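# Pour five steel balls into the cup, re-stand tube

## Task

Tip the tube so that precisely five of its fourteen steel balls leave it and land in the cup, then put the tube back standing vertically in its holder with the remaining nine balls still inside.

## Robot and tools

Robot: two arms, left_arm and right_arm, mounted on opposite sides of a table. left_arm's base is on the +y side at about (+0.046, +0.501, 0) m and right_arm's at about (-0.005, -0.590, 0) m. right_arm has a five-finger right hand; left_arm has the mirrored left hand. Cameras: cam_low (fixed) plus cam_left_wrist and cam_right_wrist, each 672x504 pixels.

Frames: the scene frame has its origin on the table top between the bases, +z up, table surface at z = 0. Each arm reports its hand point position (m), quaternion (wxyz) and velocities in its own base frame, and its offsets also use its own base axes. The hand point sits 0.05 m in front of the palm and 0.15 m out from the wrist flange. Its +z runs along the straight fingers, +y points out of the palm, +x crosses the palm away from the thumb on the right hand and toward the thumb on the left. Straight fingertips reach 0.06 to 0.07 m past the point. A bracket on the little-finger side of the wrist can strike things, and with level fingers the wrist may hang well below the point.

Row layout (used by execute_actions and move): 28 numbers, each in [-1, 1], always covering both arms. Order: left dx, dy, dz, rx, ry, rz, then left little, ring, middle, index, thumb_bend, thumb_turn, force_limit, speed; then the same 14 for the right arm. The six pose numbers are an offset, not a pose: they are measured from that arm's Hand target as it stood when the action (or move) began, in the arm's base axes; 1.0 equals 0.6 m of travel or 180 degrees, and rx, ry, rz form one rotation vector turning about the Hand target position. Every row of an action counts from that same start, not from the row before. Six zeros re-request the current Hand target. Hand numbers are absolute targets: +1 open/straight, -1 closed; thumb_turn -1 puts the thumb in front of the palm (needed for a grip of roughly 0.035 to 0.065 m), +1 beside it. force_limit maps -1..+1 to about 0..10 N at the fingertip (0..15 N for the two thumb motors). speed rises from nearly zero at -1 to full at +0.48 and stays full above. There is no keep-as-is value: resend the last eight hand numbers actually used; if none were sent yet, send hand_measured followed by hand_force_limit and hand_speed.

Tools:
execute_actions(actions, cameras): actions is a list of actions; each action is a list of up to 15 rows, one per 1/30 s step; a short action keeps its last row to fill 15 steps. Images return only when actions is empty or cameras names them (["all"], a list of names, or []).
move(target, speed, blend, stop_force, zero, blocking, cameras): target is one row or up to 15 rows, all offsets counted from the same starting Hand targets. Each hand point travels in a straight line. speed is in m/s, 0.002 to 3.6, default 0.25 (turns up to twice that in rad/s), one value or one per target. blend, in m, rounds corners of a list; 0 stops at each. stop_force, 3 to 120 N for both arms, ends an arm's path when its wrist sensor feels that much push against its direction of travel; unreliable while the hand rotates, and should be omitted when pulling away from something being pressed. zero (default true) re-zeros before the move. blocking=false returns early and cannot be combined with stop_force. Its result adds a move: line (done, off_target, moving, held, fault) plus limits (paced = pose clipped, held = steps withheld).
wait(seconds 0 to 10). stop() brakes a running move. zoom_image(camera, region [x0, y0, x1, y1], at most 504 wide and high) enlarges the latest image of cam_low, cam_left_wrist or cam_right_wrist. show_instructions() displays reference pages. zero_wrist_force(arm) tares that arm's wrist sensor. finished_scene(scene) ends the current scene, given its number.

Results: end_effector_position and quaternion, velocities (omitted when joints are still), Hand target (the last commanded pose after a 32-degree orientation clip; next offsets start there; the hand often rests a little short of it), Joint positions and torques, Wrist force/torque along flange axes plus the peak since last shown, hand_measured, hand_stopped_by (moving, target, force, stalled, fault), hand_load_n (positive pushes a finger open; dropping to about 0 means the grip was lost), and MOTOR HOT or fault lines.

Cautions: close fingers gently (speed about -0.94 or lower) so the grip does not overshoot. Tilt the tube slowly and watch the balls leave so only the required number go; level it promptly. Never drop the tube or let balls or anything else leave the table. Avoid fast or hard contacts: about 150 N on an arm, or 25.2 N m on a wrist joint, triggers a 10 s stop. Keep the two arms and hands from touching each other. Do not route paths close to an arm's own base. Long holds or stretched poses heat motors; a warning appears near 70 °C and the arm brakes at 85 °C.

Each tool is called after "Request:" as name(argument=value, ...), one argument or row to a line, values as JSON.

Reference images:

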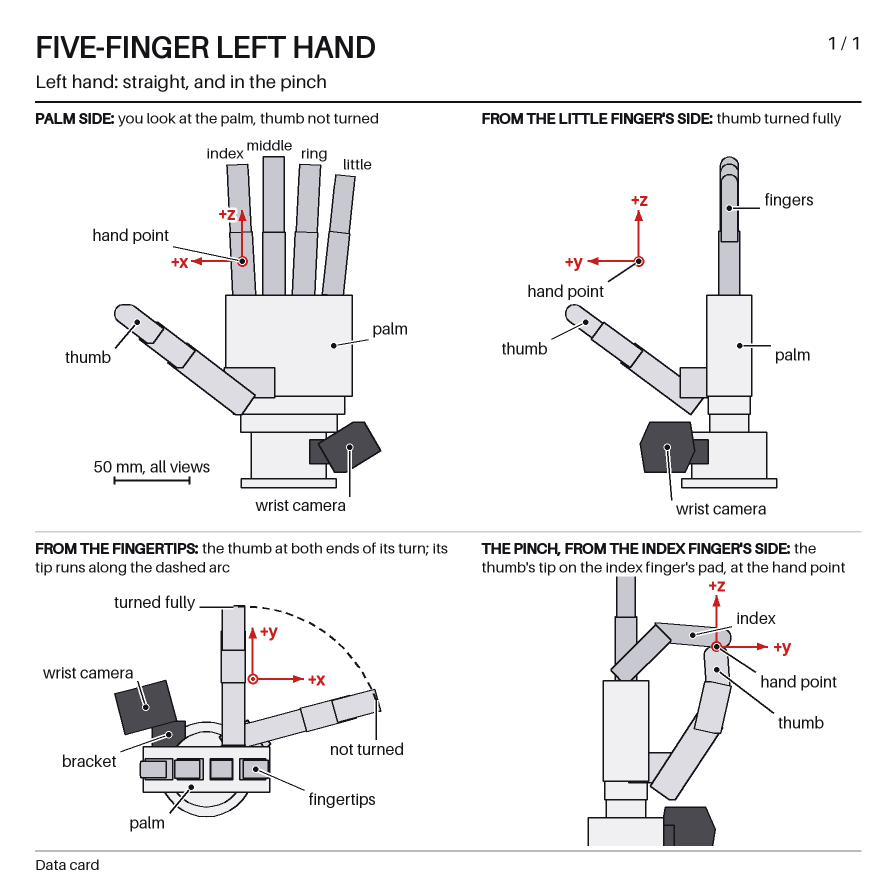

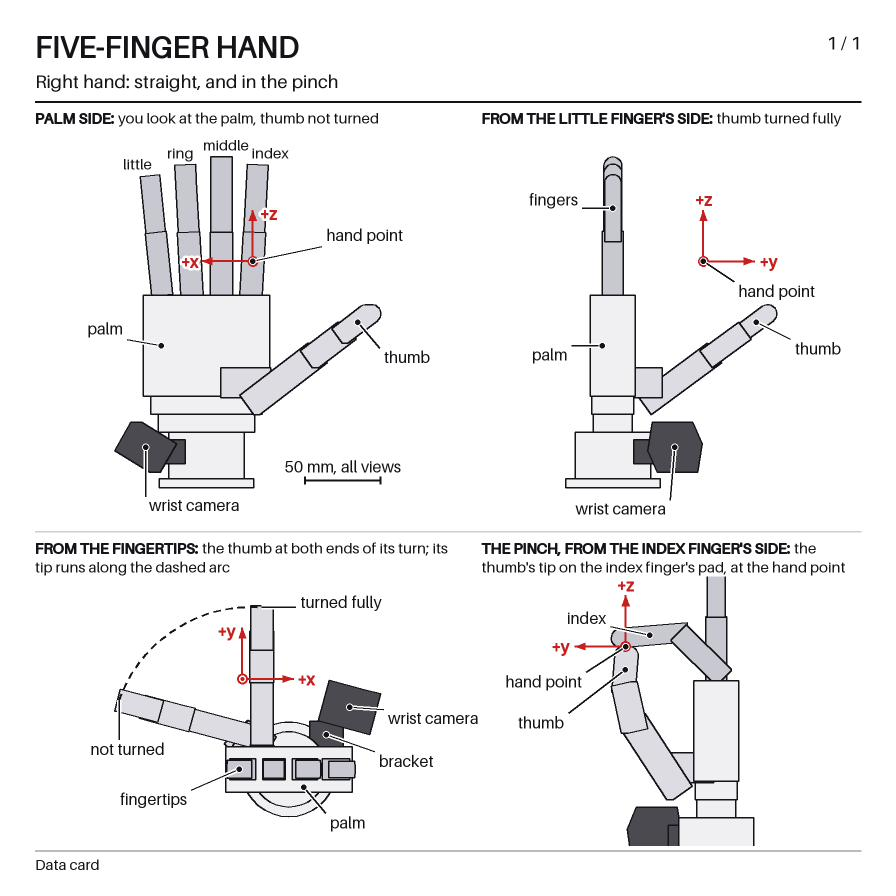

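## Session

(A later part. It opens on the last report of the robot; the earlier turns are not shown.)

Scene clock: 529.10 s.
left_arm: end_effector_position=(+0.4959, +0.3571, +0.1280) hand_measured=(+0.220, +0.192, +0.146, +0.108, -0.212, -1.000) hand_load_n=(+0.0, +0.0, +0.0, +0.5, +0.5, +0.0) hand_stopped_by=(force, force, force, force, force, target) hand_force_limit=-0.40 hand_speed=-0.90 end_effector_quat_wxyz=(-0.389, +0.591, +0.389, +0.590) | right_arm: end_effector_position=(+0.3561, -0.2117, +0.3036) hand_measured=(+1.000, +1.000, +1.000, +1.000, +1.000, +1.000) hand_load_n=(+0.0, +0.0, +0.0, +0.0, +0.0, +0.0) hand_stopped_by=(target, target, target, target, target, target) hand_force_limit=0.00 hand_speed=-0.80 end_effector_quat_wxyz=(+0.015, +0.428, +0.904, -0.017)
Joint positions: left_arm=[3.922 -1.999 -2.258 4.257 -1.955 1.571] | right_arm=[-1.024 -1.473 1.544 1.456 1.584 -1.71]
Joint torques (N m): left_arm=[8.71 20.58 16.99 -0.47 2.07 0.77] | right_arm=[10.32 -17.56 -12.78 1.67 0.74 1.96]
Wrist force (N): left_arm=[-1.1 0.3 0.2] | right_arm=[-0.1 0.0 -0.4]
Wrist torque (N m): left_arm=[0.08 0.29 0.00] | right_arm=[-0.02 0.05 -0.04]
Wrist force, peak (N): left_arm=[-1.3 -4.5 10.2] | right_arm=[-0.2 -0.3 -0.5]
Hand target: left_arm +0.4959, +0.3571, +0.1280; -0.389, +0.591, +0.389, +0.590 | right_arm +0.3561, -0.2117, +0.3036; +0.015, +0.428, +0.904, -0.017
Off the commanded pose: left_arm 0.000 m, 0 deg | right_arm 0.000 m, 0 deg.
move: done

Request:
move(
  target=[
    [0, 0, 0, 0, 0, 0, 0.3, 0.28, 0.146, 0.108, -0.4, -1, -0.4, -0.9, 0, 0, 0, 0, 0, 0, 1, 1, 1, 1, 1, 1, 0, -0.8],
    [0, 0, 0, 0, 0, 0, 0.3, 0.28, -0.1, -0.1, -0.45, -1, -0.3, -0.92, 0, 0, 0, 0, 0, 0, 1, 1, 1, 1, 1, 1, 0, -0.8],
  ],
  speed=0.02,
  cameras=["cam_left_wrist", "cam_right_wrist"],
)

Request:
zoom_image(
  camera="cam_right_wrist",
  region=[300, 300, 430, 430],
)

Request:
zoom_image(
  camera="cam_left_wrist",
  region=[200, 0, 520, 320],
)

Scene clock: 542.90 s.
left_arm: end_effector_position=(+0.4959, +0.3572, +0.1280) hand_measured=(+0.300, +0.280, +0.110, +0.080, -0.220, -1.000) hand_load_n=(+0.0, +0.0, +4.5, +3.0, +6.0, +0.5) hand_stopped_by=(target, target, force, force, force, target) hand_force_limit=-0.30 hand_speed=-0.92 end_effector_quat_wxyz=(-0.389, +0.591, +0.389, +0.590) | right_arm: end_effector_position=(+0.3561, -0.2117, +0.3036) hand_measured=(+1.000, +1.000, +1.000, +1.000, +1.000, +1.000) hand_load_n=(+0.0, +0.0, +0.0, +0.0, -0.5, +0.0) hand_stopped_by=(target, target, target, target, target, target) hand_force_limit=0.00 hand_speed=-0.80 end_effector_quat_wxyz=(+0.015, +0.428, +0.904, -0.017)
Joint positions: left_arm=[3.923 -1.999 -2.258 4.257 -1.955 1.571] | right_arm=[-1.024 -1.473 1.544 1.456 1.584 -1.71]
Joint torques (N m): left_arm=[0.29 20.87 10.36 -0.43 1.73 0.97] | right_arm=[8.65 -18.26 -13.68 1.84 0.85 1.94]
Wrist force (N): left_arm=[-2.1 -3.6 10.6] | right_arm=[-0.2 -0.1 0.0]
Wrist torque (N m): left_arm=[-0.36 0.43 0.03] | right_arm=[-0.05 0.06 -0.05]
Wrist force, peak (N): left_arm=[-2.5 -3.7 10.7] | right_arm=[-0.3 -0.3 -0.6]
Hand target: left_arm +0.4959, +0.3571, +0.1280; -0.389, +0.591, +0.389, +0.590 | right_arm +0.3561, -0.2117, +0.3036; +0.015, +0.428, +0.904, -0.017
Off the commanded pose: left_arm 0.000 m, 0 deg | right_arm 0.000 m, 0 deg.
move: done
Images, in order (width x height): cam_left_wrist 672x504, cam_right_wrist 672x504.

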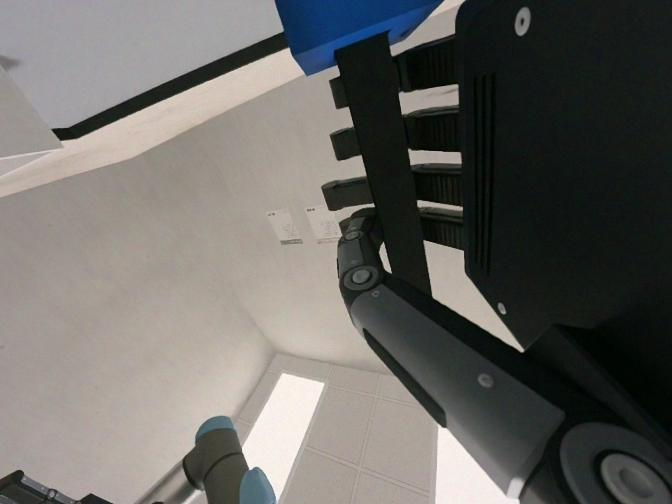

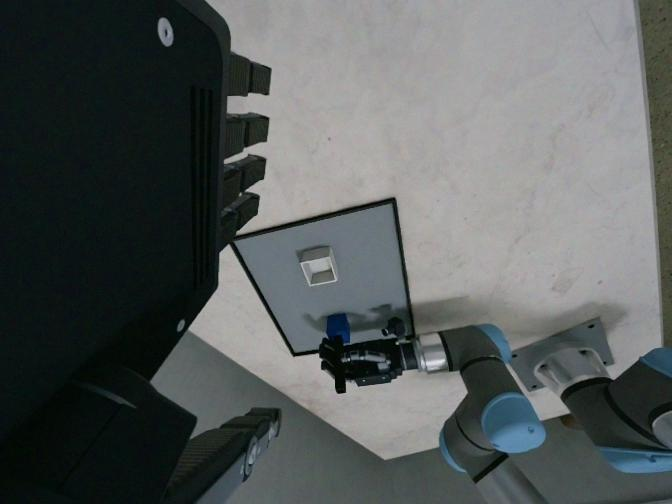

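Scaled by 3.877 from the camera's 672x504 image, which has a finer 960x720 frame.

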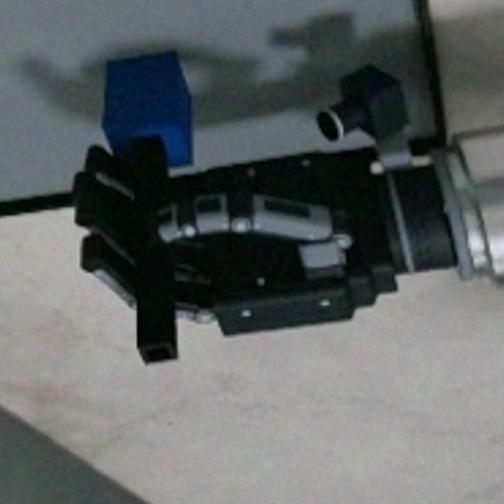

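Scaled by 1.575 from the camera's 672x504 image, which has a finer 960x720 frame.

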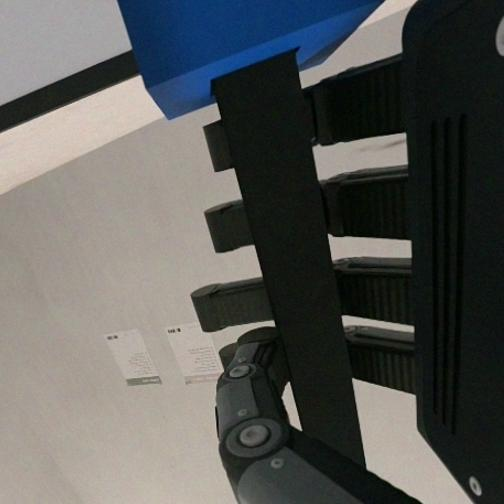

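Request:
move(
  target=[
    [0, 0, 0, 0, 0, 0, 0.4, 0.4, 0.4, 0.4, 0.1, -1, -0.4, -0.5, 0, 0, 0, 0, 0, 0, 1, 1, 1, 1, 1, 1, 0, -0.8],
    [-0.0040, -0.0091, 0, 0, 0, 0, 0.4, 0.4, 0.4, 0.4, 0.1, -1, -0.4, -0.5, 0, 0, 0, 0, 0, 0, 1, 1, 1, 1, 1, 1, 0, -0.8],
    [-0.0040, -0.0091, 0, 0, 0, 0, 0.4, 0.4, 0.4, 0.4, -0.4, -1, -0.75, -0.9, 0, 0, 0, 0, 0, 0, 1, 1, 1, 1, 1, 1, 0, -0.8],
  ],
  speed=0.05,
  cameras=["cam_left_wrist", "cam_right_wrist"],
)

Request:
zoom_image(
  camera="cam_right_wrist",
  region=[300, 300, 430, 430],
)

Request:
zoom_image(
  camera="cam_left_wrist",
  region=[200, 0, 520, 320],
)

Scene clock: 558.37 s.
left_arm: end_effector_position=(+0.4935, +0.3517, +0.1280) hand_measured=(+0.400, +0.400, +0.400, +0.400, -0.400, -1.000) hand_load_n=(+0.0, +0.0, +0.0, +0.0, +0.0, +0.0) hand_stopped_by=(target, target, target, target, target, target) hand_force_limit=-0.75 hand_speed=-0.90 end_effector_quat_wxyz=(-0.389, +0.591, +0.389, +0.590) | right_arm: end_effector_position=(+0.3561, -0.2117, +0.3036) hand_measured=(+1.000, +1.000, +1.000, +1.000, +1.000, +1.000) hand_load_n=(+0.0, +0.0, +0.0, +0.0, +0.0, +0.0) hand_stopped_by=(target, target, target, target, target, target) hand_force_limit=0.00 hand_speed=-0.80 end_effector_quat_wxyz=(+0.015, +0.428, +0.904, -0.017)
Joint positions: left_arm=[3.916 -1.993 -2.27 4.263 -1.961 1.571] | right_arm=[-1.024 -1.473 1.544 1.456 1.584 -1.71]
Joint torques (N m): left_arm=[-9.82 37.1 3.5 3.15 -2.73 0.72] | right_arm=[9.21 -17.82 -12.95 1.85 0.62 1.84]
Wrist force (N): left_arm=[-1.1 -0.1 0.3] | right_arm=[-0.1 0.1 -0.1]
Wrist torque (N m): left_arm=[0.03 0.28 0.01] | right_arm=[-0.03 0.04 -0.03]
Wrist force, peak (N): left_arm=[-2.9 -3.7 10.9] | right_arm=[-0.4 -0.2 -0.6]
Hand target: left_arm +0.4935, +0.3517, +0.1280; -0.389, +0.591, +0.389, +0.590 | right_arm +0.3561, -0.2117, +0.3036; +0.015, +0.428, +0.904, -0.017
Off the commanded pose: left_arm 0.000 m, 0 deg | right_arm 0.000 m, 0 deg.
move: done
Images, in order (width x height): cam_left_wrist 672x504, cam_right_wrist 672x504.

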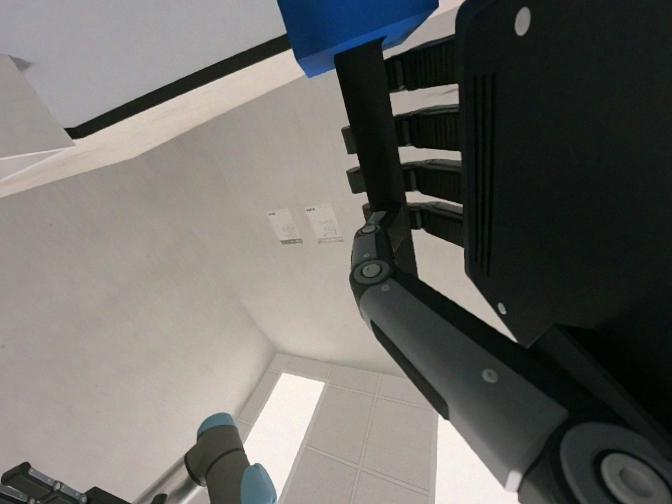

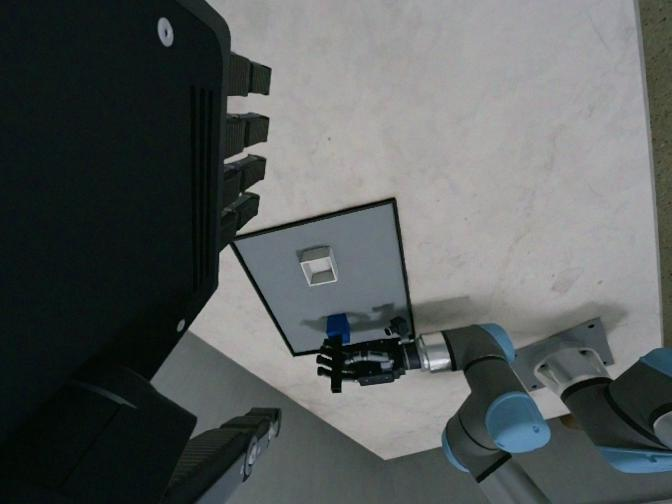

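Scaled by 3.877 from the camera's 672x504 image, which has a finer 960x720 frame.

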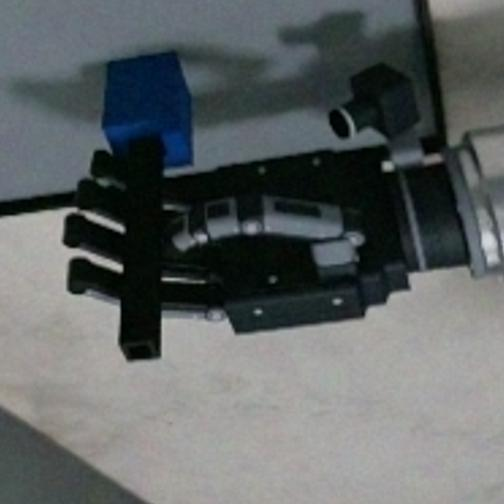

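Scaled by 1.575 from the camera's 672x504 image, which has a finer 960x720 frame.

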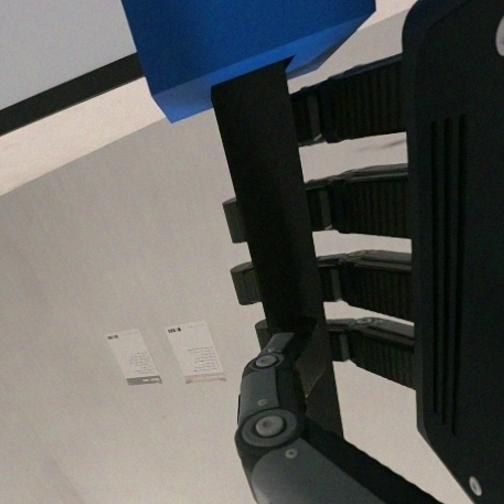

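Request:
move(
  target=[0, 0, 0, 0, 0, 0, 0.4, 0.4, 0.0, 0.0, -0.4, -1, -0.5, -0.88, 0, 0, 0, 0, 0, 0, 1, 1, 1, 1, 1, 1, 0, -0.8],
  speed=0.05,
  cameras=["cam_left_wrist", "cam_right_wrist"],
)

Request:
zoom_image(
  camera="cam_right_wrist",
  region=[300, 300, 430, 430],
)

Request:
zoom_image(
  camera="cam_left_wrist",
  region=[200, 0, 520, 320],
)

Scene clock: 563.17 s.
left_arm: end_effector_position=(+0.4935, +0.3517, +0.1280) hand_measured=(+0.400, +0.400, +0.302, +0.278, -0.400, -1.000) hand_load_n=(+0.0, +0.0, +2.0, +2.5, +3.0, +0.0) hand_stopped_by=(target, target, force, force, target, target) hand_force_limit=-0.50 hand_speed=-0.88 end_effector_quat_wxyz=(-0.389, +0.591, +0.389, +0.590) | right_arm: end_effector_position=(+0.3561, -0.2117, +0.3036) hand_measured=(+1.000, +1.000, +1.000, +1.000, +1.000, +1.000) hand_load_n=(+0.0, +0.0, +0.0, +0.0, +0.0, +0.0) hand_stopped_by=(target, target, target, target, target, target) hand_force_limit=0.00 hand_speed=-0.80 end_effector_quat_wxyz=(+0.015, +0.428, +0.904, -0.017)
Joint positions: left_arm=[3.916 -1.993 -2.27 4.263 -1.961 1.571] | right_arm=[-1.024 -1.473 1.544 1.456 1.584 -1.71]
Joint torques (N m): left_arm=[-10.16 36.22 3.45 2.69 -1.83 0.27] | right_arm=[9.67 -18.09 -13.25 1.96 0.7 1.67]
Wrist force (N): left_arm=[0.5 -0.9 0.6] | right_arm=[-0.5 0.1 -0.1]
Wrist torque (N m): left_arm=[0.04 0.32 0.07] | right_arm=[-0.03 0.10 -0.06]
Wrist force, peak (N): left_arm=[-0.9 -1.7 1.4] | right_arm=[-0.2 -0.2 -0.6]
Hand target: left_arm +0.4935, +0.3517, +0.1280; -0.389, +0.591, +0.389, +0.590 | right_arm +0.3561, -0.2117, +0.3036; +0.015, +0.428, +0.904, -0.017
Off the commanded pose: left_arm 0.000 m, 0 deg | right_arm 0.000 m, 0 deg.
move: done
Images, in order (width x height): cam_left_wrist 672x504, cam_right_wrist 672x504.

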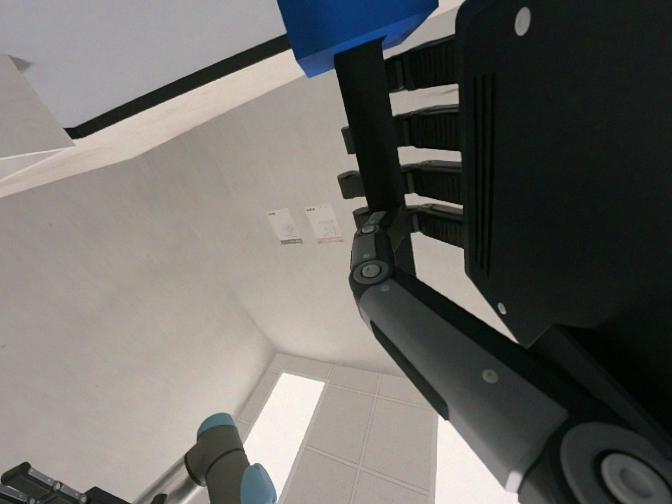

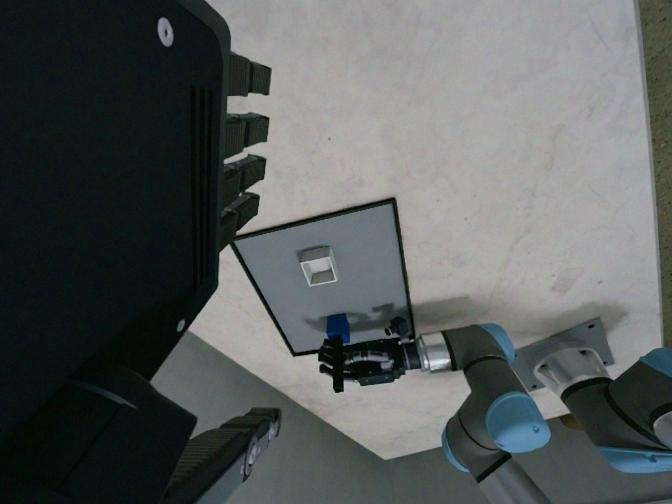

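Scaled by 3.877 from the camera's 672x504 image, which has a finer 960x720 frame.

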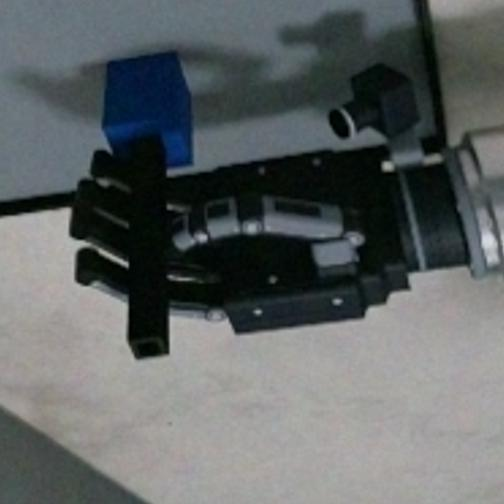

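Scaled by 1.575 from the camera's 672x504 image, which has a finer 960x720 frame.

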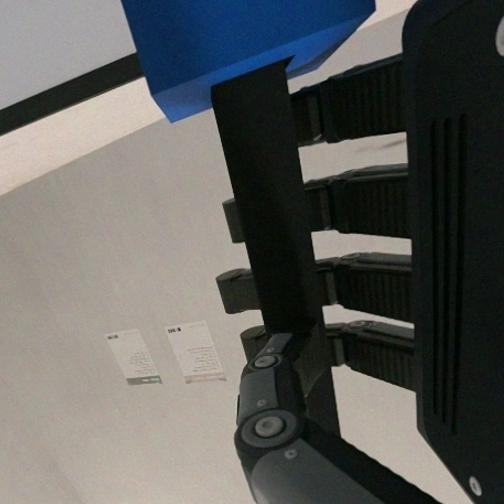

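Request:
move(
  target=[
    [0, 0, 0, 0, 0, 0, 0.4, 0.4, 0.4, 0.4, 0.0, -1, -0.5, -0.5, 0, 0, 0, 0, 0, 0, 1, 1, 1, 1, 1, 1, 0, -0.8],
    [0.0014, 0.0032, 0, 0, 0, 0, 0.4, 0.4, 0.3, 0.3, 0.0, -1, -0.5, -0.5, 0, 0, 0, 0, 0, 0, 1, 1, 1, 1, 1, 1, 0, -0.8],
    [0.0014, 0.0032, 0, 0, 0, 0, 0.4, 0.4, 0.0, 0.0, -0.4, -1, -0.65, -0.92, 0, 0, 0, 0, 0, 0, 1, 1, 1, 1, 1, 1, 0, -0.8],
  ],
  speed=0.05,
  cameras=["cam_left_wrist", "cam_right_wrist"],
)

Request:
zoom_image(
  camera="cam_right_wrist",
  region=[300, 300, 430, 430],
)

Request:
zoom_image(
  camera="cam_left_wrist",
  region=[200, 0, 520, 320],
)

Scene clock: 598.67 s.
left_arm: end_effector_position=(+0.4944, +0.3536, +0.1280) hand_measured=(+0.400, +0.400, +0.212, +0.174, -0.168, -1.000) hand_load_n=(+0.0, +0.0, +2.0, +2.0, +2.5, +0.0) hand_stopped_by=(target, target, force, force, force, target) hand_force_limit=-0.65 hand_speed=-0.92 end_effector_quat_wxyz=(-0.389, +0.591, +0.389, +0.590) | right_arm: end_effector_position=(+0.3561, -0.2117, +0.3036) hand_measured=(+1.000, +1.000, +1.000, +1.000, +1.000, +1.000) hand_load_n=(+0.0, +0.0, +0.0, +0.0, +0.0, +0.0) hand_stopped_by=(target, target, target, target, target, target) hand_force_limit=0.00 hand_speed=-0.80 end_effector_quat_wxyz=(+0.015, +0.428, +0.904, -0.017)
Joint positions: left_arm=[3.918 -1.995 -2.266 4.261 -1.959 1.571] | right_arm=[-1.024 -1.473 1.544 1.456 1.584 -1.71]
Joint torques (N m): left_arm=[-1.16 20.2 8.75 -0.35 -0.77 0.29] | right_arm=[9.48 -18.16 -13.54 2.09 0.83 1.83]
Wrist force (N): left_arm=[-1.2 -1.4 5.4] | right_arm=[-0.2 -0.2 -0.1]
Wrist torque (N m): left_arm=[-0.10 0.36 0.04] | right_arm=[-0.06 0.05 -0.04]
Wrist force, peak (N): left_arm=[-0.5 -3.0 5.7] | right_arm=[-0.4 -0.3 -0.4]
Hand target: left_arm +0.4944, +0.3536, +0.1280; -0.389, +0.591, +0.389, +0.590 | right_arm +0.3561, -0.2117, +0.3036; +0.015, +0.428, +0.904, -0.017
Off the commanded pose: left_arm 0.000 m, 0 deg | right_arm 0.000 m, 0 deg.
move: done
Images, in order (width x height): cam_left_wrist 672x504, cam_right_wrist 672x504.

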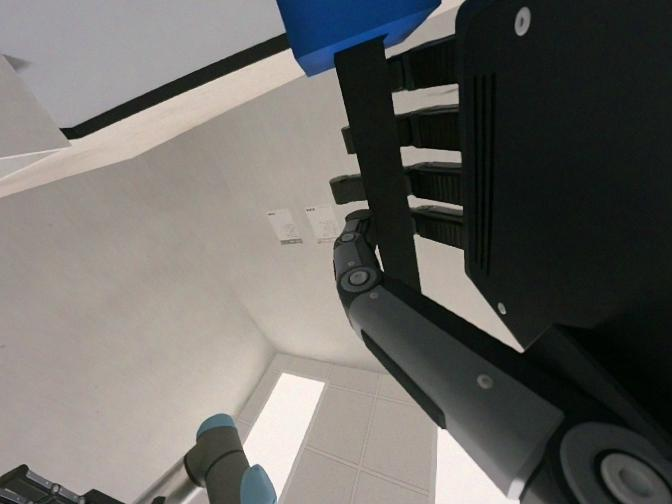

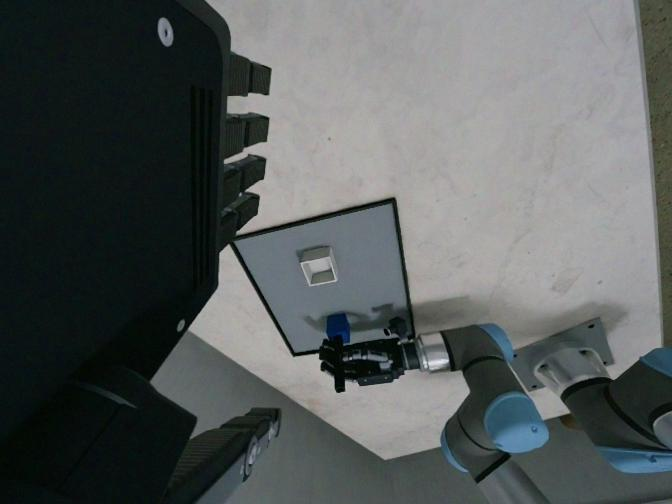

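Scaled by 3.877 from the camera's 672x504 image, which has a finer 960x720 frame.

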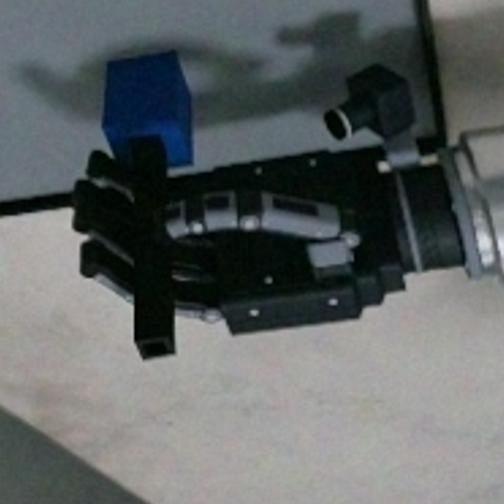

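Scaled by 1.575 from the camera's 672x504 image, which has a finer 960x720 frame.

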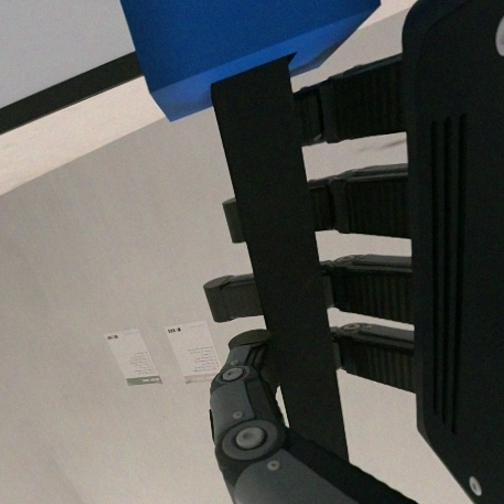

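Request:
move(
  target=[0.0004, 0.0011, 0, 0, 0, 0, 0.4, 0.4, 0.0, 0.0, -0.4, -1, -0.65, -0.92, 0, 0, 0, 0, 0, 0, 1, 1, 1, 1, 1, 1, 0, -0.8],
  speed=0.02,
)

Scene clock: 603.03 s.
left_arm: end_effector_position=(+0.4946, +0.3542, +0.1280) hand_measured=(+0.400, +0.400, +0.212, +0.174, -0.168, -1.000) hand_load_n=(+0.0, +0.0, +0.5, +1.0, +2.5, +0.0) hand_stopped_by=(target, target, force, force, force, target) hand_force_limit=-0.65 hand_speed=-0.92 end_effector_quat_wxyz=(-0.389, +0.591, +0.389, +0.590) | right_arm: end_effector_position=(+0.3561, -0.2117, +0.3036) hand_measured=(+1.000, +1.000, +1.000, +1.000, +1.000, +1.000) hand_load_n=(+0.0, +0.0, +0.0, +0.0, +0.0, +0.0) hand_stopped_by=(target, target, target, target, target, target) hand_force_limit=0.00 hand_speed=-0.80 end_effector_quat_wxyz=(+0.015, +0.428, +0.904, -0.017)
Joint positions: left_arm=[3.919 -1.996 -2.265 4.26 -1.958 1.571] | right_arm=[-1.024 -1.473 1.544 1.456 1.584 -1.71]
Joint torques (N m): left_arm=[9.83 19.41 18.12 -0.41 2.14 0.39] | right_arm=[9.2 -19.01 -14.06 2.19 0.69 1.89]
Wrist force (N): left_arm=[-0.9 0.0 -0.2] | right_arm=[-0.1 -0.2 -0.1]
Wrist torque (N m): left_arm=[0.07 0.21 0.02] | right_arm=[-0.07 0.03 -0.04]
Wrist force, peak (N): left_arm=[-1.4 -1.4 6.0] | right_arm=[-0.4 -0.2 -0.5]
Hand target: left_arm +0.4946, +0.3543, +0.1280; -0.389, +0.591, +0.389, +0.590 | right_arm +0.3561, -0.2117, +0.3036; +0.015, +0.428, +0.904, -0.017
Off the commanded pose: left_arm 0.000 m, 0 deg | right_arm 0.000 m, 0 deg.
move: done

Request:
move(
  target=[
    [0, 0, 0, 0, 0, 0, 0.4, 0.4, -0.05, -0.05, -0.45, -1, -0.45, -0.92, 0, 0, 0, 0, 0, 0, 1, 1, 1, 1, 1, 1, 0, -0.8],
  ],
  speed=0.02,
)

Scene clock: 606.20 s.
left_arm: end_effector_position=(+0.4946, +0.3543, +0.1280) hand_measured=(+0.400, +0.400, +0.182, +0.146, -0.172, -1.000) hand_load_n=(+0.0, +0.0, +3.5, +3.5, +7.5, +0.0) hand_stopped_by=(target, target, force, force, force, target) hand_force_limit=-0.45 hand_speed=-0.92 end_effector_quat_wxyz=(-0.389, +0.591, +0.389, +0.590) | right_arm: end_effector_position=(+0.3561, -0.2117, +0.3036) hand_measured=(+1.000, +1.000, +1.000, +1.000, +1.000, +1.000) hand_load_n=(+0.0, +0.0, +0.0, +0.0, +0.0, +0.0) hand_stopped_by=(target, target, target, target, target, target) hand_force_limit=0.00 hand_speed=-0.80 end_effector_quat_wxyz=(+0.015, +0.428, +0.904, -0.017)
Joint positions: left_arm=[3.919 -1.996 -2.265 4.26 -1.958 1.571] | right_arm=[-1.024 -1.473 1.544 1.456 1.584 -1.71]
Joint torques (N m): left_arm=[4.73 20.97 13.19 -0.37 2.15 0.23] | right_arm=[9.2 -19.07 -13.81 2.27 0.51 1.66]
Wrist force (N): left_arm=[-0.8 -2.8 4.3] | right_arm=[-0.1 0.0 -0.2]
Wrist torque (N m): left_arm=[-0.13 0.34 0.10] | right_arm=[-0.02 0.04 -0.02]
Wrist force, peak (N): left_arm=[-1.3 -2.9 4.8] | right_arm=[-0.8 -0.1 -0.3]
Hand target: left_arm +0.4946, +0.3543, +0.1280; -0.389, +0.591, +0.389, +0.590 | right_arm +0.3561, -0.2117, +0.3036; +0.015, +0.428, +0.904, -0.017
Off the commanded pose: left_arm 0.000 m, 0 deg | right_arm 0.000 m, 0 deg.
move: done

Request:
move(
  target=[
    [-0.0002, 0.0012, 0, 0, 0, 0, 0.4, 0.4, -0.05, -0.05, -0.45, -1, -0.45, -0.92, 0, 0, 0, 0, 0, 0, 1, 1, 1, 1, 1, 1, 0, -0.8],
  ],
  speed=0.02,
)

Scene clock: 610.80 s.
left_arm: end_effector_position=(+0.4945, +0.3550, +0.1280) hand_measured=(+0.400, +0.400, +0.182, +0.146, -0.172, -1.000) hand_load_n=(+0.0, +0.0, +1.0, +1.5, +4.5, +0.0) hand_stopped_by=(target, target, force, force, force, target) hand_force_limit=-0.45 hand_speed=-0.92 end_effector_quat_wxyz=(-0.389, +0.591, +0.389, +0.590) | right_arm: end_effector_position=(+0.3561, -0.2117, +0.3036) hand_measured=(+1.000, +1.000, +1.000, +1.000, +1.000, +1.000) hand_load_n=(+0.0, +0.0, +0.0, +0.0, +0.0, +0.0) hand_stopped_by=(target, target, target, target, target, target) hand_force_limit=0.00 hand_speed=-0.80 end_effector_quat_wxyz=(+0.015, +0.428, +0.904, -0.017)
Joint positions: left_arm=[3.921 -1.996 -2.264 4.26 -1.956 1.571] | right_arm=[-1.024 -1.473 1.544 1.456 1.584 -1.71]
Joint torques (N m): left_arm=[9.24 20.86 18.1 -0.39 2.14 0.15] | right_arm=[8.73 -18.37 -13.93 2.07 0.62 1.6]
Wrist force (N): left_arm=[-1.1 0.2 0.3] | right_arm=[-0.1 0.2 -0.3]
Wrist torque (N m): left_arm=[0.06 0.25 0.02] | right_arm=[0.00 0.05 -0.03]
Wrist force, peak (N): left_arm=[-1.3 -2.7 4.5] | right_arm=[-0.6 -0.1 -0.4]
Hand target: left_arm +0.4945, +0.3550, +0.1280; -0.389, +0.591, +0.389, +0.590 | right_arm +0.3561, -0.2117, +0.3036; +0.015, +0.428, +0.904, -0.017
Off the commanded pose: left_arm 0.000 m, 0 deg | right_arm 0.000 m, 0 deg.
move: done

Request:
move(
  target=[
    [0, 0, 0, 0, 0, 0, 0.4, 0.4, -0.1, -0.1, -0.5, -1, -0.2, -0.92, 0, 0, 0, 0, 0, 0, 1, 1, 1, 1, 1, 1, 0, -0.8],
  ],
  speed=0.02,
  cameras=["cam_left_wrist", "cam_right_wrist"],
)

Request:
zoom_image(
  camera="cam_right_wrist",
  region=[300, 300, 430, 430],
)

Request:
zoom_image(
  camera="cam_left_wrist",
  region=[200, 0, 520, 320],
)

Scene clock: 614.17 s.
left_arm: end_effector_position=(+0.4945, +0.3550, +0.1280) hand_measured=(+0.400, +0.400, +0.162, +0.124, -0.172, -1.000) hand_load_n=(+0.0, +0.0, +4.5, +4.5, +7.5, +0.0) hand_stopped_by=(target, target, force, force, force, target) hand_force_limit=-0.20 hand_speed=-0.92 end_effector_quat_wxyz=(-0.389, +0.591, +0.389, +0.590) | right_arm: end_effector_position=(+0.3561, -0.2117, +0.3036) hand_measured=(+1.000, +1.000, +1.000, +1.000, +1.000, +1.000) hand_load_n=(+0.0, +0.0, +0.0, +0.0, +0.0, +0.0) hand_stopped_by=(target, target, target, target, target, target) hand_force_limit=0.00 hand_speed=-0.80 end_effector_quat_wxyz=(+0.015, +0.428, +0.904, -0.017)
Joint positions: left_arm=[3.921 -1.996 -2.264 4.26 -1.956 1.571] | right_arm=[-1.024 -1.473 1.544 1.456 1.584 -1.71]
Joint torques (N m): left_arm=[-0.19 22.48 11.35 0.11 2.01 0.22] | right_arm=[8.56 -17.77 -14.17 2.23 0.72 1.65]
Wrist force (N): left_arm=[-1.6 -3.4 8.2] | right_arm=[-0.3 -0.1 -0.3]
Wrist torque (N m): left_arm=[-0.22 0.39 0.04] | right_arm=[-0.04 0.07 -0.05]
Wrist force, peak (N): left_arm=[-2.7 -3.6 9.0] | right_arm=[-0.5 -0.3 -0.4]
Hand target: left_arm +0.4945, +0.3550, +0.1280; -0.389, +0.591, +0.389, +0.590 | right_arm +0.3561, -0.2117, +0.3036; +0.015, +0.428, +0.904, -0.017
Off the commanded pose: left_arm 0.000 m, 0 deg | right_arm 0.000 m, 0 deg.
move: done
Images, in order (width x height): cam_left_wrist 672x504, cam_right_wrist 672x504.

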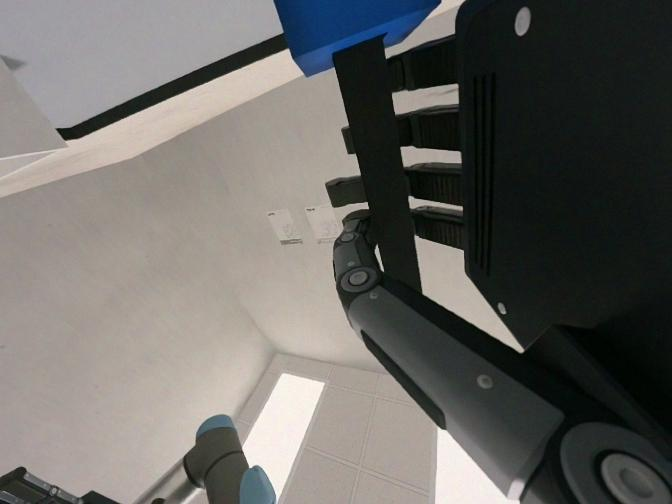

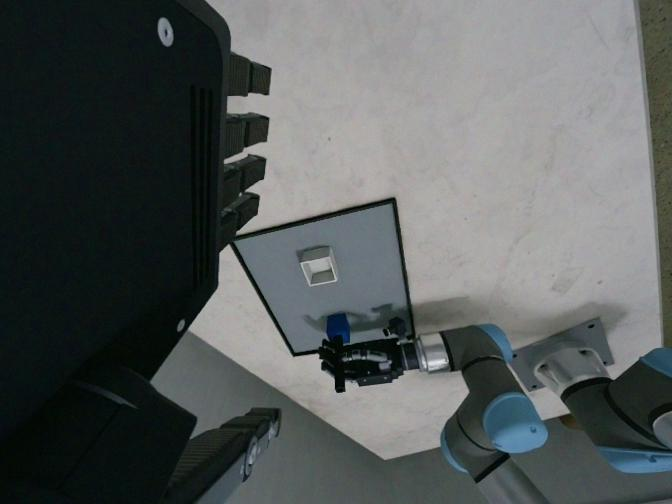

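Scaled by 3.877 from the camera's 672x504 image, which has a finer 960x720 frame.

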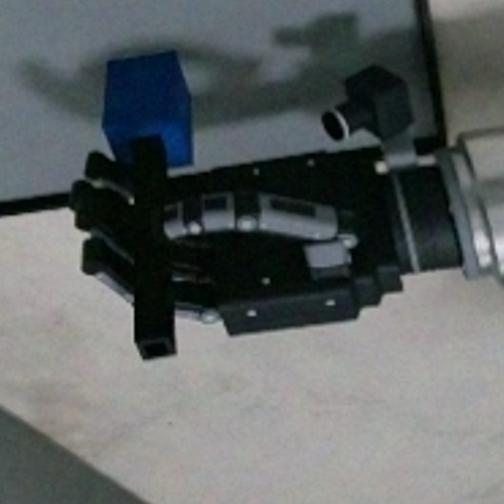

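Scaled by 1.575 from the camera's 672x504 image, which has a finer 960x720 frame.

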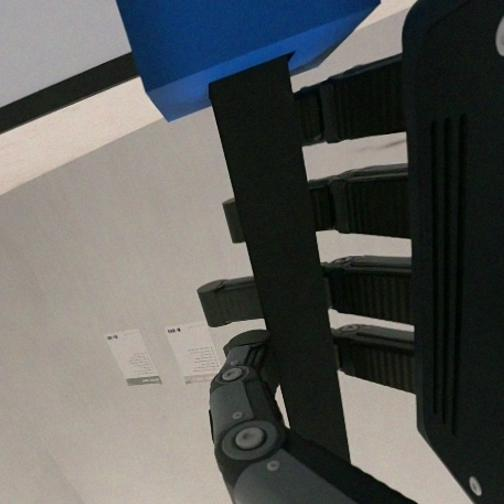

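Request:
move(
  target=[
    [0.0, 0.0018, 0, 0, 0, 0, 0.4, 0.4, -0.1, -0.1, -0.5, -1, -0.2, -0.92, 0, 0, 0, 0, 0, 0, 1, 1, 1, 1, 1, 1, 0, -0.8],
  ],
  speed=0.02,
)

Scene clock: 617.63 s.
left_arm: end_effector_position=(+0.4945, +0.3560, +0.1280) hand_measured=(+0.400, +0.400, +0.162, +0.124, -0.172, -1.000) hand_load_n=(+0.0, +0.0, +0.5, +0.5, +2.5, +0.0) hand_stopped_by=(target, target, force, force, force, target) hand_force_limit=-0.20 hand_speed=-0.92 end_effector_quat_wxyz=(-0.389, +0.591, +0.389, +0.590) | right_arm: end_effector_position=(+0.3561, -0.2117, +0.3036) hand_measured=(+1.000, +1.000, +1.000, +1.000, +1.000, +1.000) hand_load_n=(+0.0, +0.0, +0.0, +0.0, +0.0, +0.0) hand_stopped_by=(target, target, target, target, target, target) hand_force_limit=0.00 hand_speed=-0.80 end_effector_quat_wxyz=(+0.015, +0.428, +0.904, -0.017)
Joint positions: left_arm=[3.923 -1.997 -2.263 4.259 -1.954 1.571] | right_arm=[-1.024 -1.473 1.544 1.456 1.584 -1.71]
Joint torques (N m): left_arm=[10.27 20.32 17.51 -0.52 1.94 -0.12] | right_arm=[8.83 -18.2 -13.8 2.34 0.75 1.46]
Wrist force (N): left_arm=[-1.5 0.5 0.3] | right_arm=[-0.4 -0.3 0.0]
Wrist torque (N m): left_arm=[0.11 0.29 -0.02] | right_arm=[-0.08 0.08 -0.05]
Wrist force, peak (N): left_arm=[-2.5 -3.7 8.9] | right_arm=[-0.3 0.2 -0.5]
Hand target: left_arm +0.4945, +0.3561, +0.1280; -0.389, +0.591, +0.389, +0.590 | right_arm +0.3561, -0.2117, +0.3036; +0.015, +0.428, +0.904, -0.017
Off the commanded pose: left_arm 0.000 m, 0 deg | right_arm 0.000 m, 0 deg.
move: done

Request:
move(
  target=[
    [0, 0, 0, 0, 0, 0, 0.4, 0.4, 0.4, 0.4, 0.4, -1, -0.5, -0.5, 0, 0, 0, 0, 0, 0, 1, 1, 1, 1, 1, 1, 0, -0.8],
    [-0.0302, 0.0022, 0, 0, 0, 0, 0.4, 0.4, 0.3, 0.3, 0.4, -1, -0.5, -0.5, 0, 0, 0, 0, 0, 0, 1, 1, 1, 1, 1, 1, 0, -0.8],
    [-0.0302, 0.0022, 0, 0, 0, 0, 0.3, 0.3, 0.25, 0.25, -0.2, -1, -0.65, -0.8, 0, 0, 0, 0, 0, 0, 1, 1, 1, 1, 1, 1, 0, -0.8],
  ],
  speed=0.05,
  cameras=["cam_left_wrist", "cam_right_wrist"],
)

Request:
zoom_image(
  camera="cam_right_wrist",
  region=[300, 300, 430, 430],
)

Request:
zoom_image(
  camera="cam_left_wrist",
  region=[200, 0, 520, 320],
)

Scene clock: 633.80 s.
left_arm: end_effector_position=(+0.4764, +0.3574, +0.1280) hand_measured=(+0.300, +0.300, +0.250, +0.250, -0.200, -1.000) hand_load_n=(+0.0, +0.0, +0.0, +0.0, +0.0, +0.0) hand_stopped_by=(target, target, target, target, target, target) hand_force_limit=-0.65 hand_speed=-0.80 end_effector_quat_wxyz=(-0.389, +0.591, +0.389, +0.590) | right_arm: end_effector_position=(+0.3561, -0.2117, +0.3036) hand_measured=(+1.000, +1.000, +1.000, +1.000, +1.000, +1.000) hand_load_n=(+0.0, +0.0, +0.0, +0.0, +0.0, +0.0) hand_stopped_by=(target, target, target, target, target, target) hand_force_limit=0.00 hand_speed=-0.80 end_effector_quat_wxyz=(+0.015, +0.428, +0.904, -0.017)
Joint positions: left_arm=[3.964 -1.974 -2.309 4.283 -1.913 1.571] | right_arm=[-1.024 -1.473 1.544 1.456 1.584 -1.71]
Joint torques (N m): left_arm=[8.96 35.63 4.16 2.48 1.08 -1.12] | right_arm=[8.5 -18.73 -14.15 2.14 0.6 1.54]
Wrist force (N): left_arm=[-1.1 -0.1 0.1] | right_arm=[-0.3 -0.1 -0.1]
Wrist torque (N m): left_arm=[0.05 0.27 0.03] | right_arm=[-0.05 0.07 -0.05]
Wrist force, peak (N): left_arm=[-1.7 0.2 0.2] | right_arm=[0.0 -0.3 -0.6]
Hand target: left_arm +0.4764, +0.3574, +0.1280; -0.389, +0.591, +0.389, +0.590 | right_arm +0.3561, -0.2117, +0.3036; +0.015, +0.428, +0.904, -0.017
Off the commanded pose: left_arm 0.000 m, 0 deg | right_arm 0.000 m, 0 deg.
move: done
Images, in order (width x height): cam_left_wrist 672x504, cam_right_wrist 672x504.

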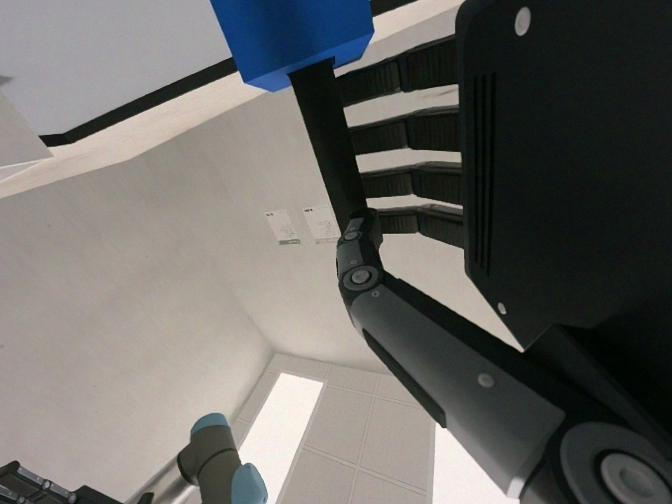

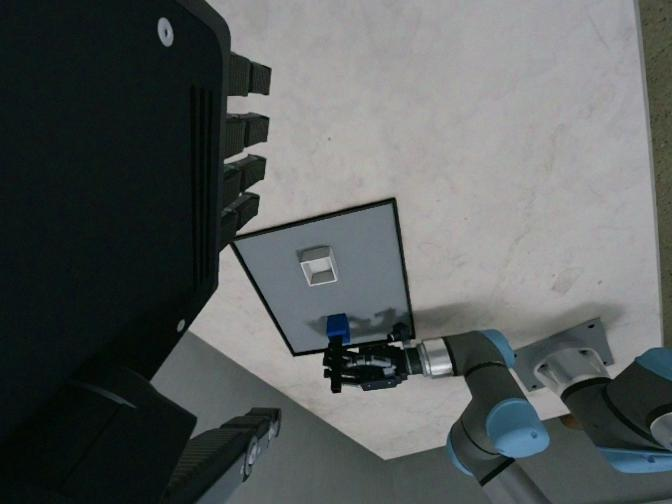

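Scaled by 3.877 from the camera's 672x504 image, which has a finer 960x720 frame.

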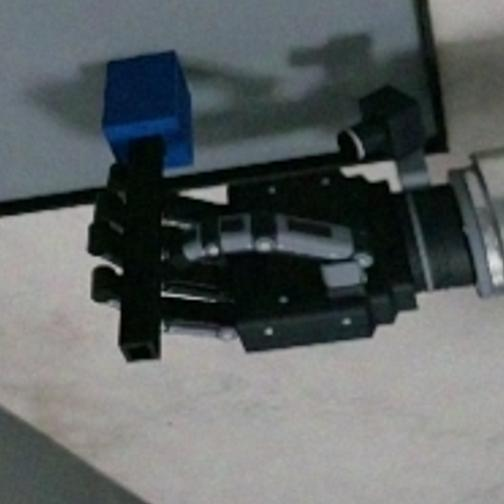

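Scaled by 1.575 from the camera's 672x504 image, which has a finer 960x720 frame.

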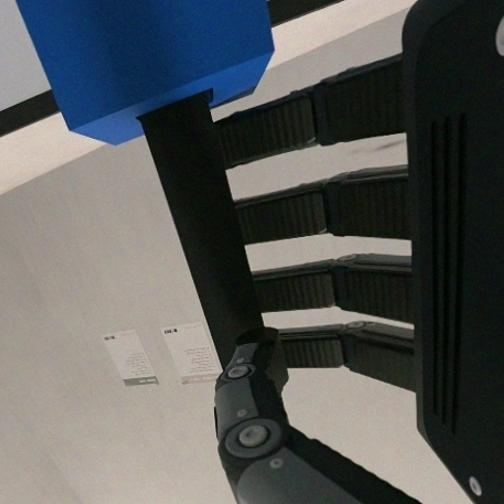

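Request:
move(
  target=[
    [0, 0, 0, 0, 0, 0, 0.3, 0.3, -0.2, -0.2, -0.2, -1, -0.65, -0.85, 0, 0, 0, 0, 0, 0, 1, 1, 1, 1, 1, 1, 0, -0.8],
  ],
  speed=0.05,
  cameras=["cam_left_wrist", "cam_right_wrist"],
)

Request:
zoom_image(
  camera="cam_right_wrist",
  region=[300, 300, 430, 430],
)

Request:
zoom_image(
  camera="cam_left_wrist",
  region=[200, 0, 520, 320],
)

Scene clock: 638.27 s.
left_arm: end_effector_position=(+0.4764, +0.3574, +0.1280) hand_measured=(+0.300, +0.300, +0.114, +0.086, -0.200, -1.000) hand_load_n=(+0.0, +0.0, +3.0, +6.5, +2.5, -0.5) hand_stopped_by=(target, target, force, force, target, target) hand_force_limit=-0.65 hand_speed=-0.85 end_effector_quat_wxyz=(-0.389, +0.591, +0.389, +0.590) | right_arm: end_effector_position=(+0.3561, -0.2117, +0.3036) hand_measured=(+1.000, +1.000, +1.000, +1.000, +1.000, +1.000) hand_load_n=(+0.0, +0.0, +0.0, +0.0, +0.0, +0.0) hand_stopped_by=(target, target, target, target, target, target) hand_force_limit=0.00 hand_speed=-0.80 end_effector_quat_wxyz=(+0.015, +0.428, +0.904, -0.017)
Joint positions: left_arm=[3.964 -1.974 -2.309 4.283 -1.913 1.571] | right_arm=[-1.024 -1.473 1.544 1.456 1.584 -1.71]
Joint torques (N m): left_arm=[7.81 35.23 7.73 1.38 -0.4 -0.64] | right_arm=[9.13 -18.6 -14.3 2.04 0.64 1.35]
Wrist force (N): left_arm=[1.1 -0.9 0.5] | right_arm=[0.0 0.0 -0.3]
Wrist torque (N m): left_arm=[0.04 0.31 0.06] | right_arm=[-0.04 0.02 -0.03]
Wrist force, peak (N): left_arm=[-0.8 -1.5 1.1] | right_arm=[-0.4 0.1 -0.5]
Hand target: left_arm +0.4764, +0.3574, +0.1280; -0.389, +0.591, +0.389, +0.590 | right_arm +0.3561, -0.2117, +0.3036; +0.015, +0.428, +0.904, -0.017
Off the commanded pose: left_arm 0.000 m, 0 deg | right_arm 0.000 m, 0 deg.
move: done
Images, in order (width x height): cam_left_wrist 672x504, cam_right_wrist 672x504.

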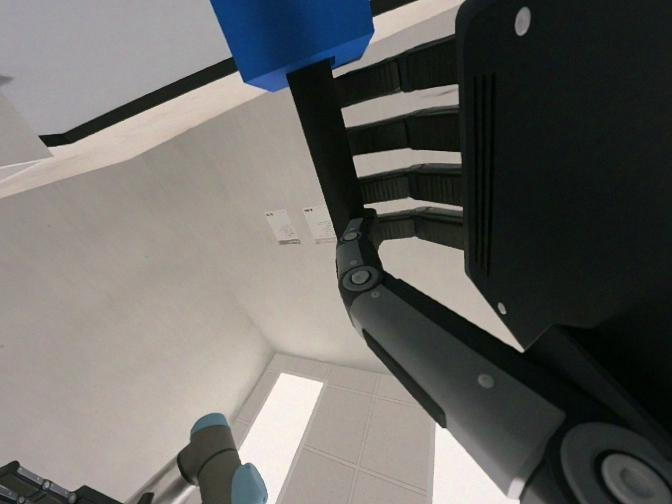

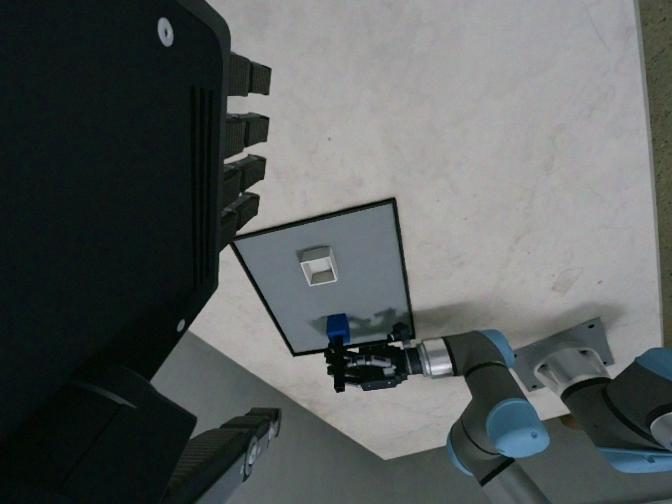

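Scaled by 3.877 from the camera's 672x504 image, which has a finer 960x720 frame.

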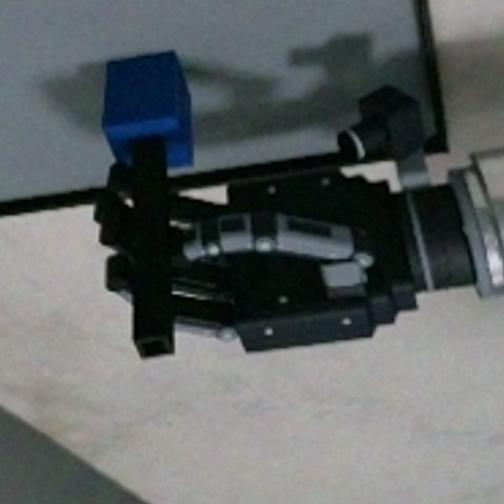

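Scaled by 1.575 from the camera's 672x504 image, which has a finer 960x720 frame.

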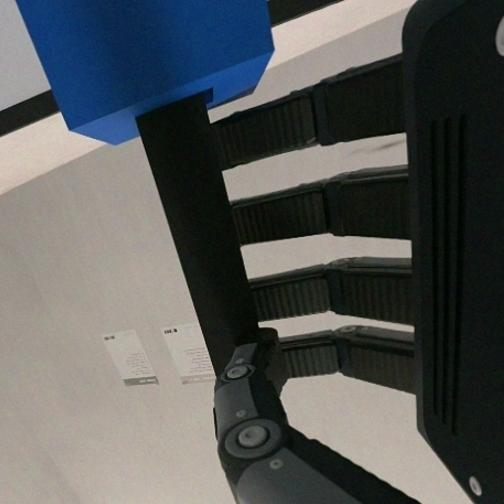

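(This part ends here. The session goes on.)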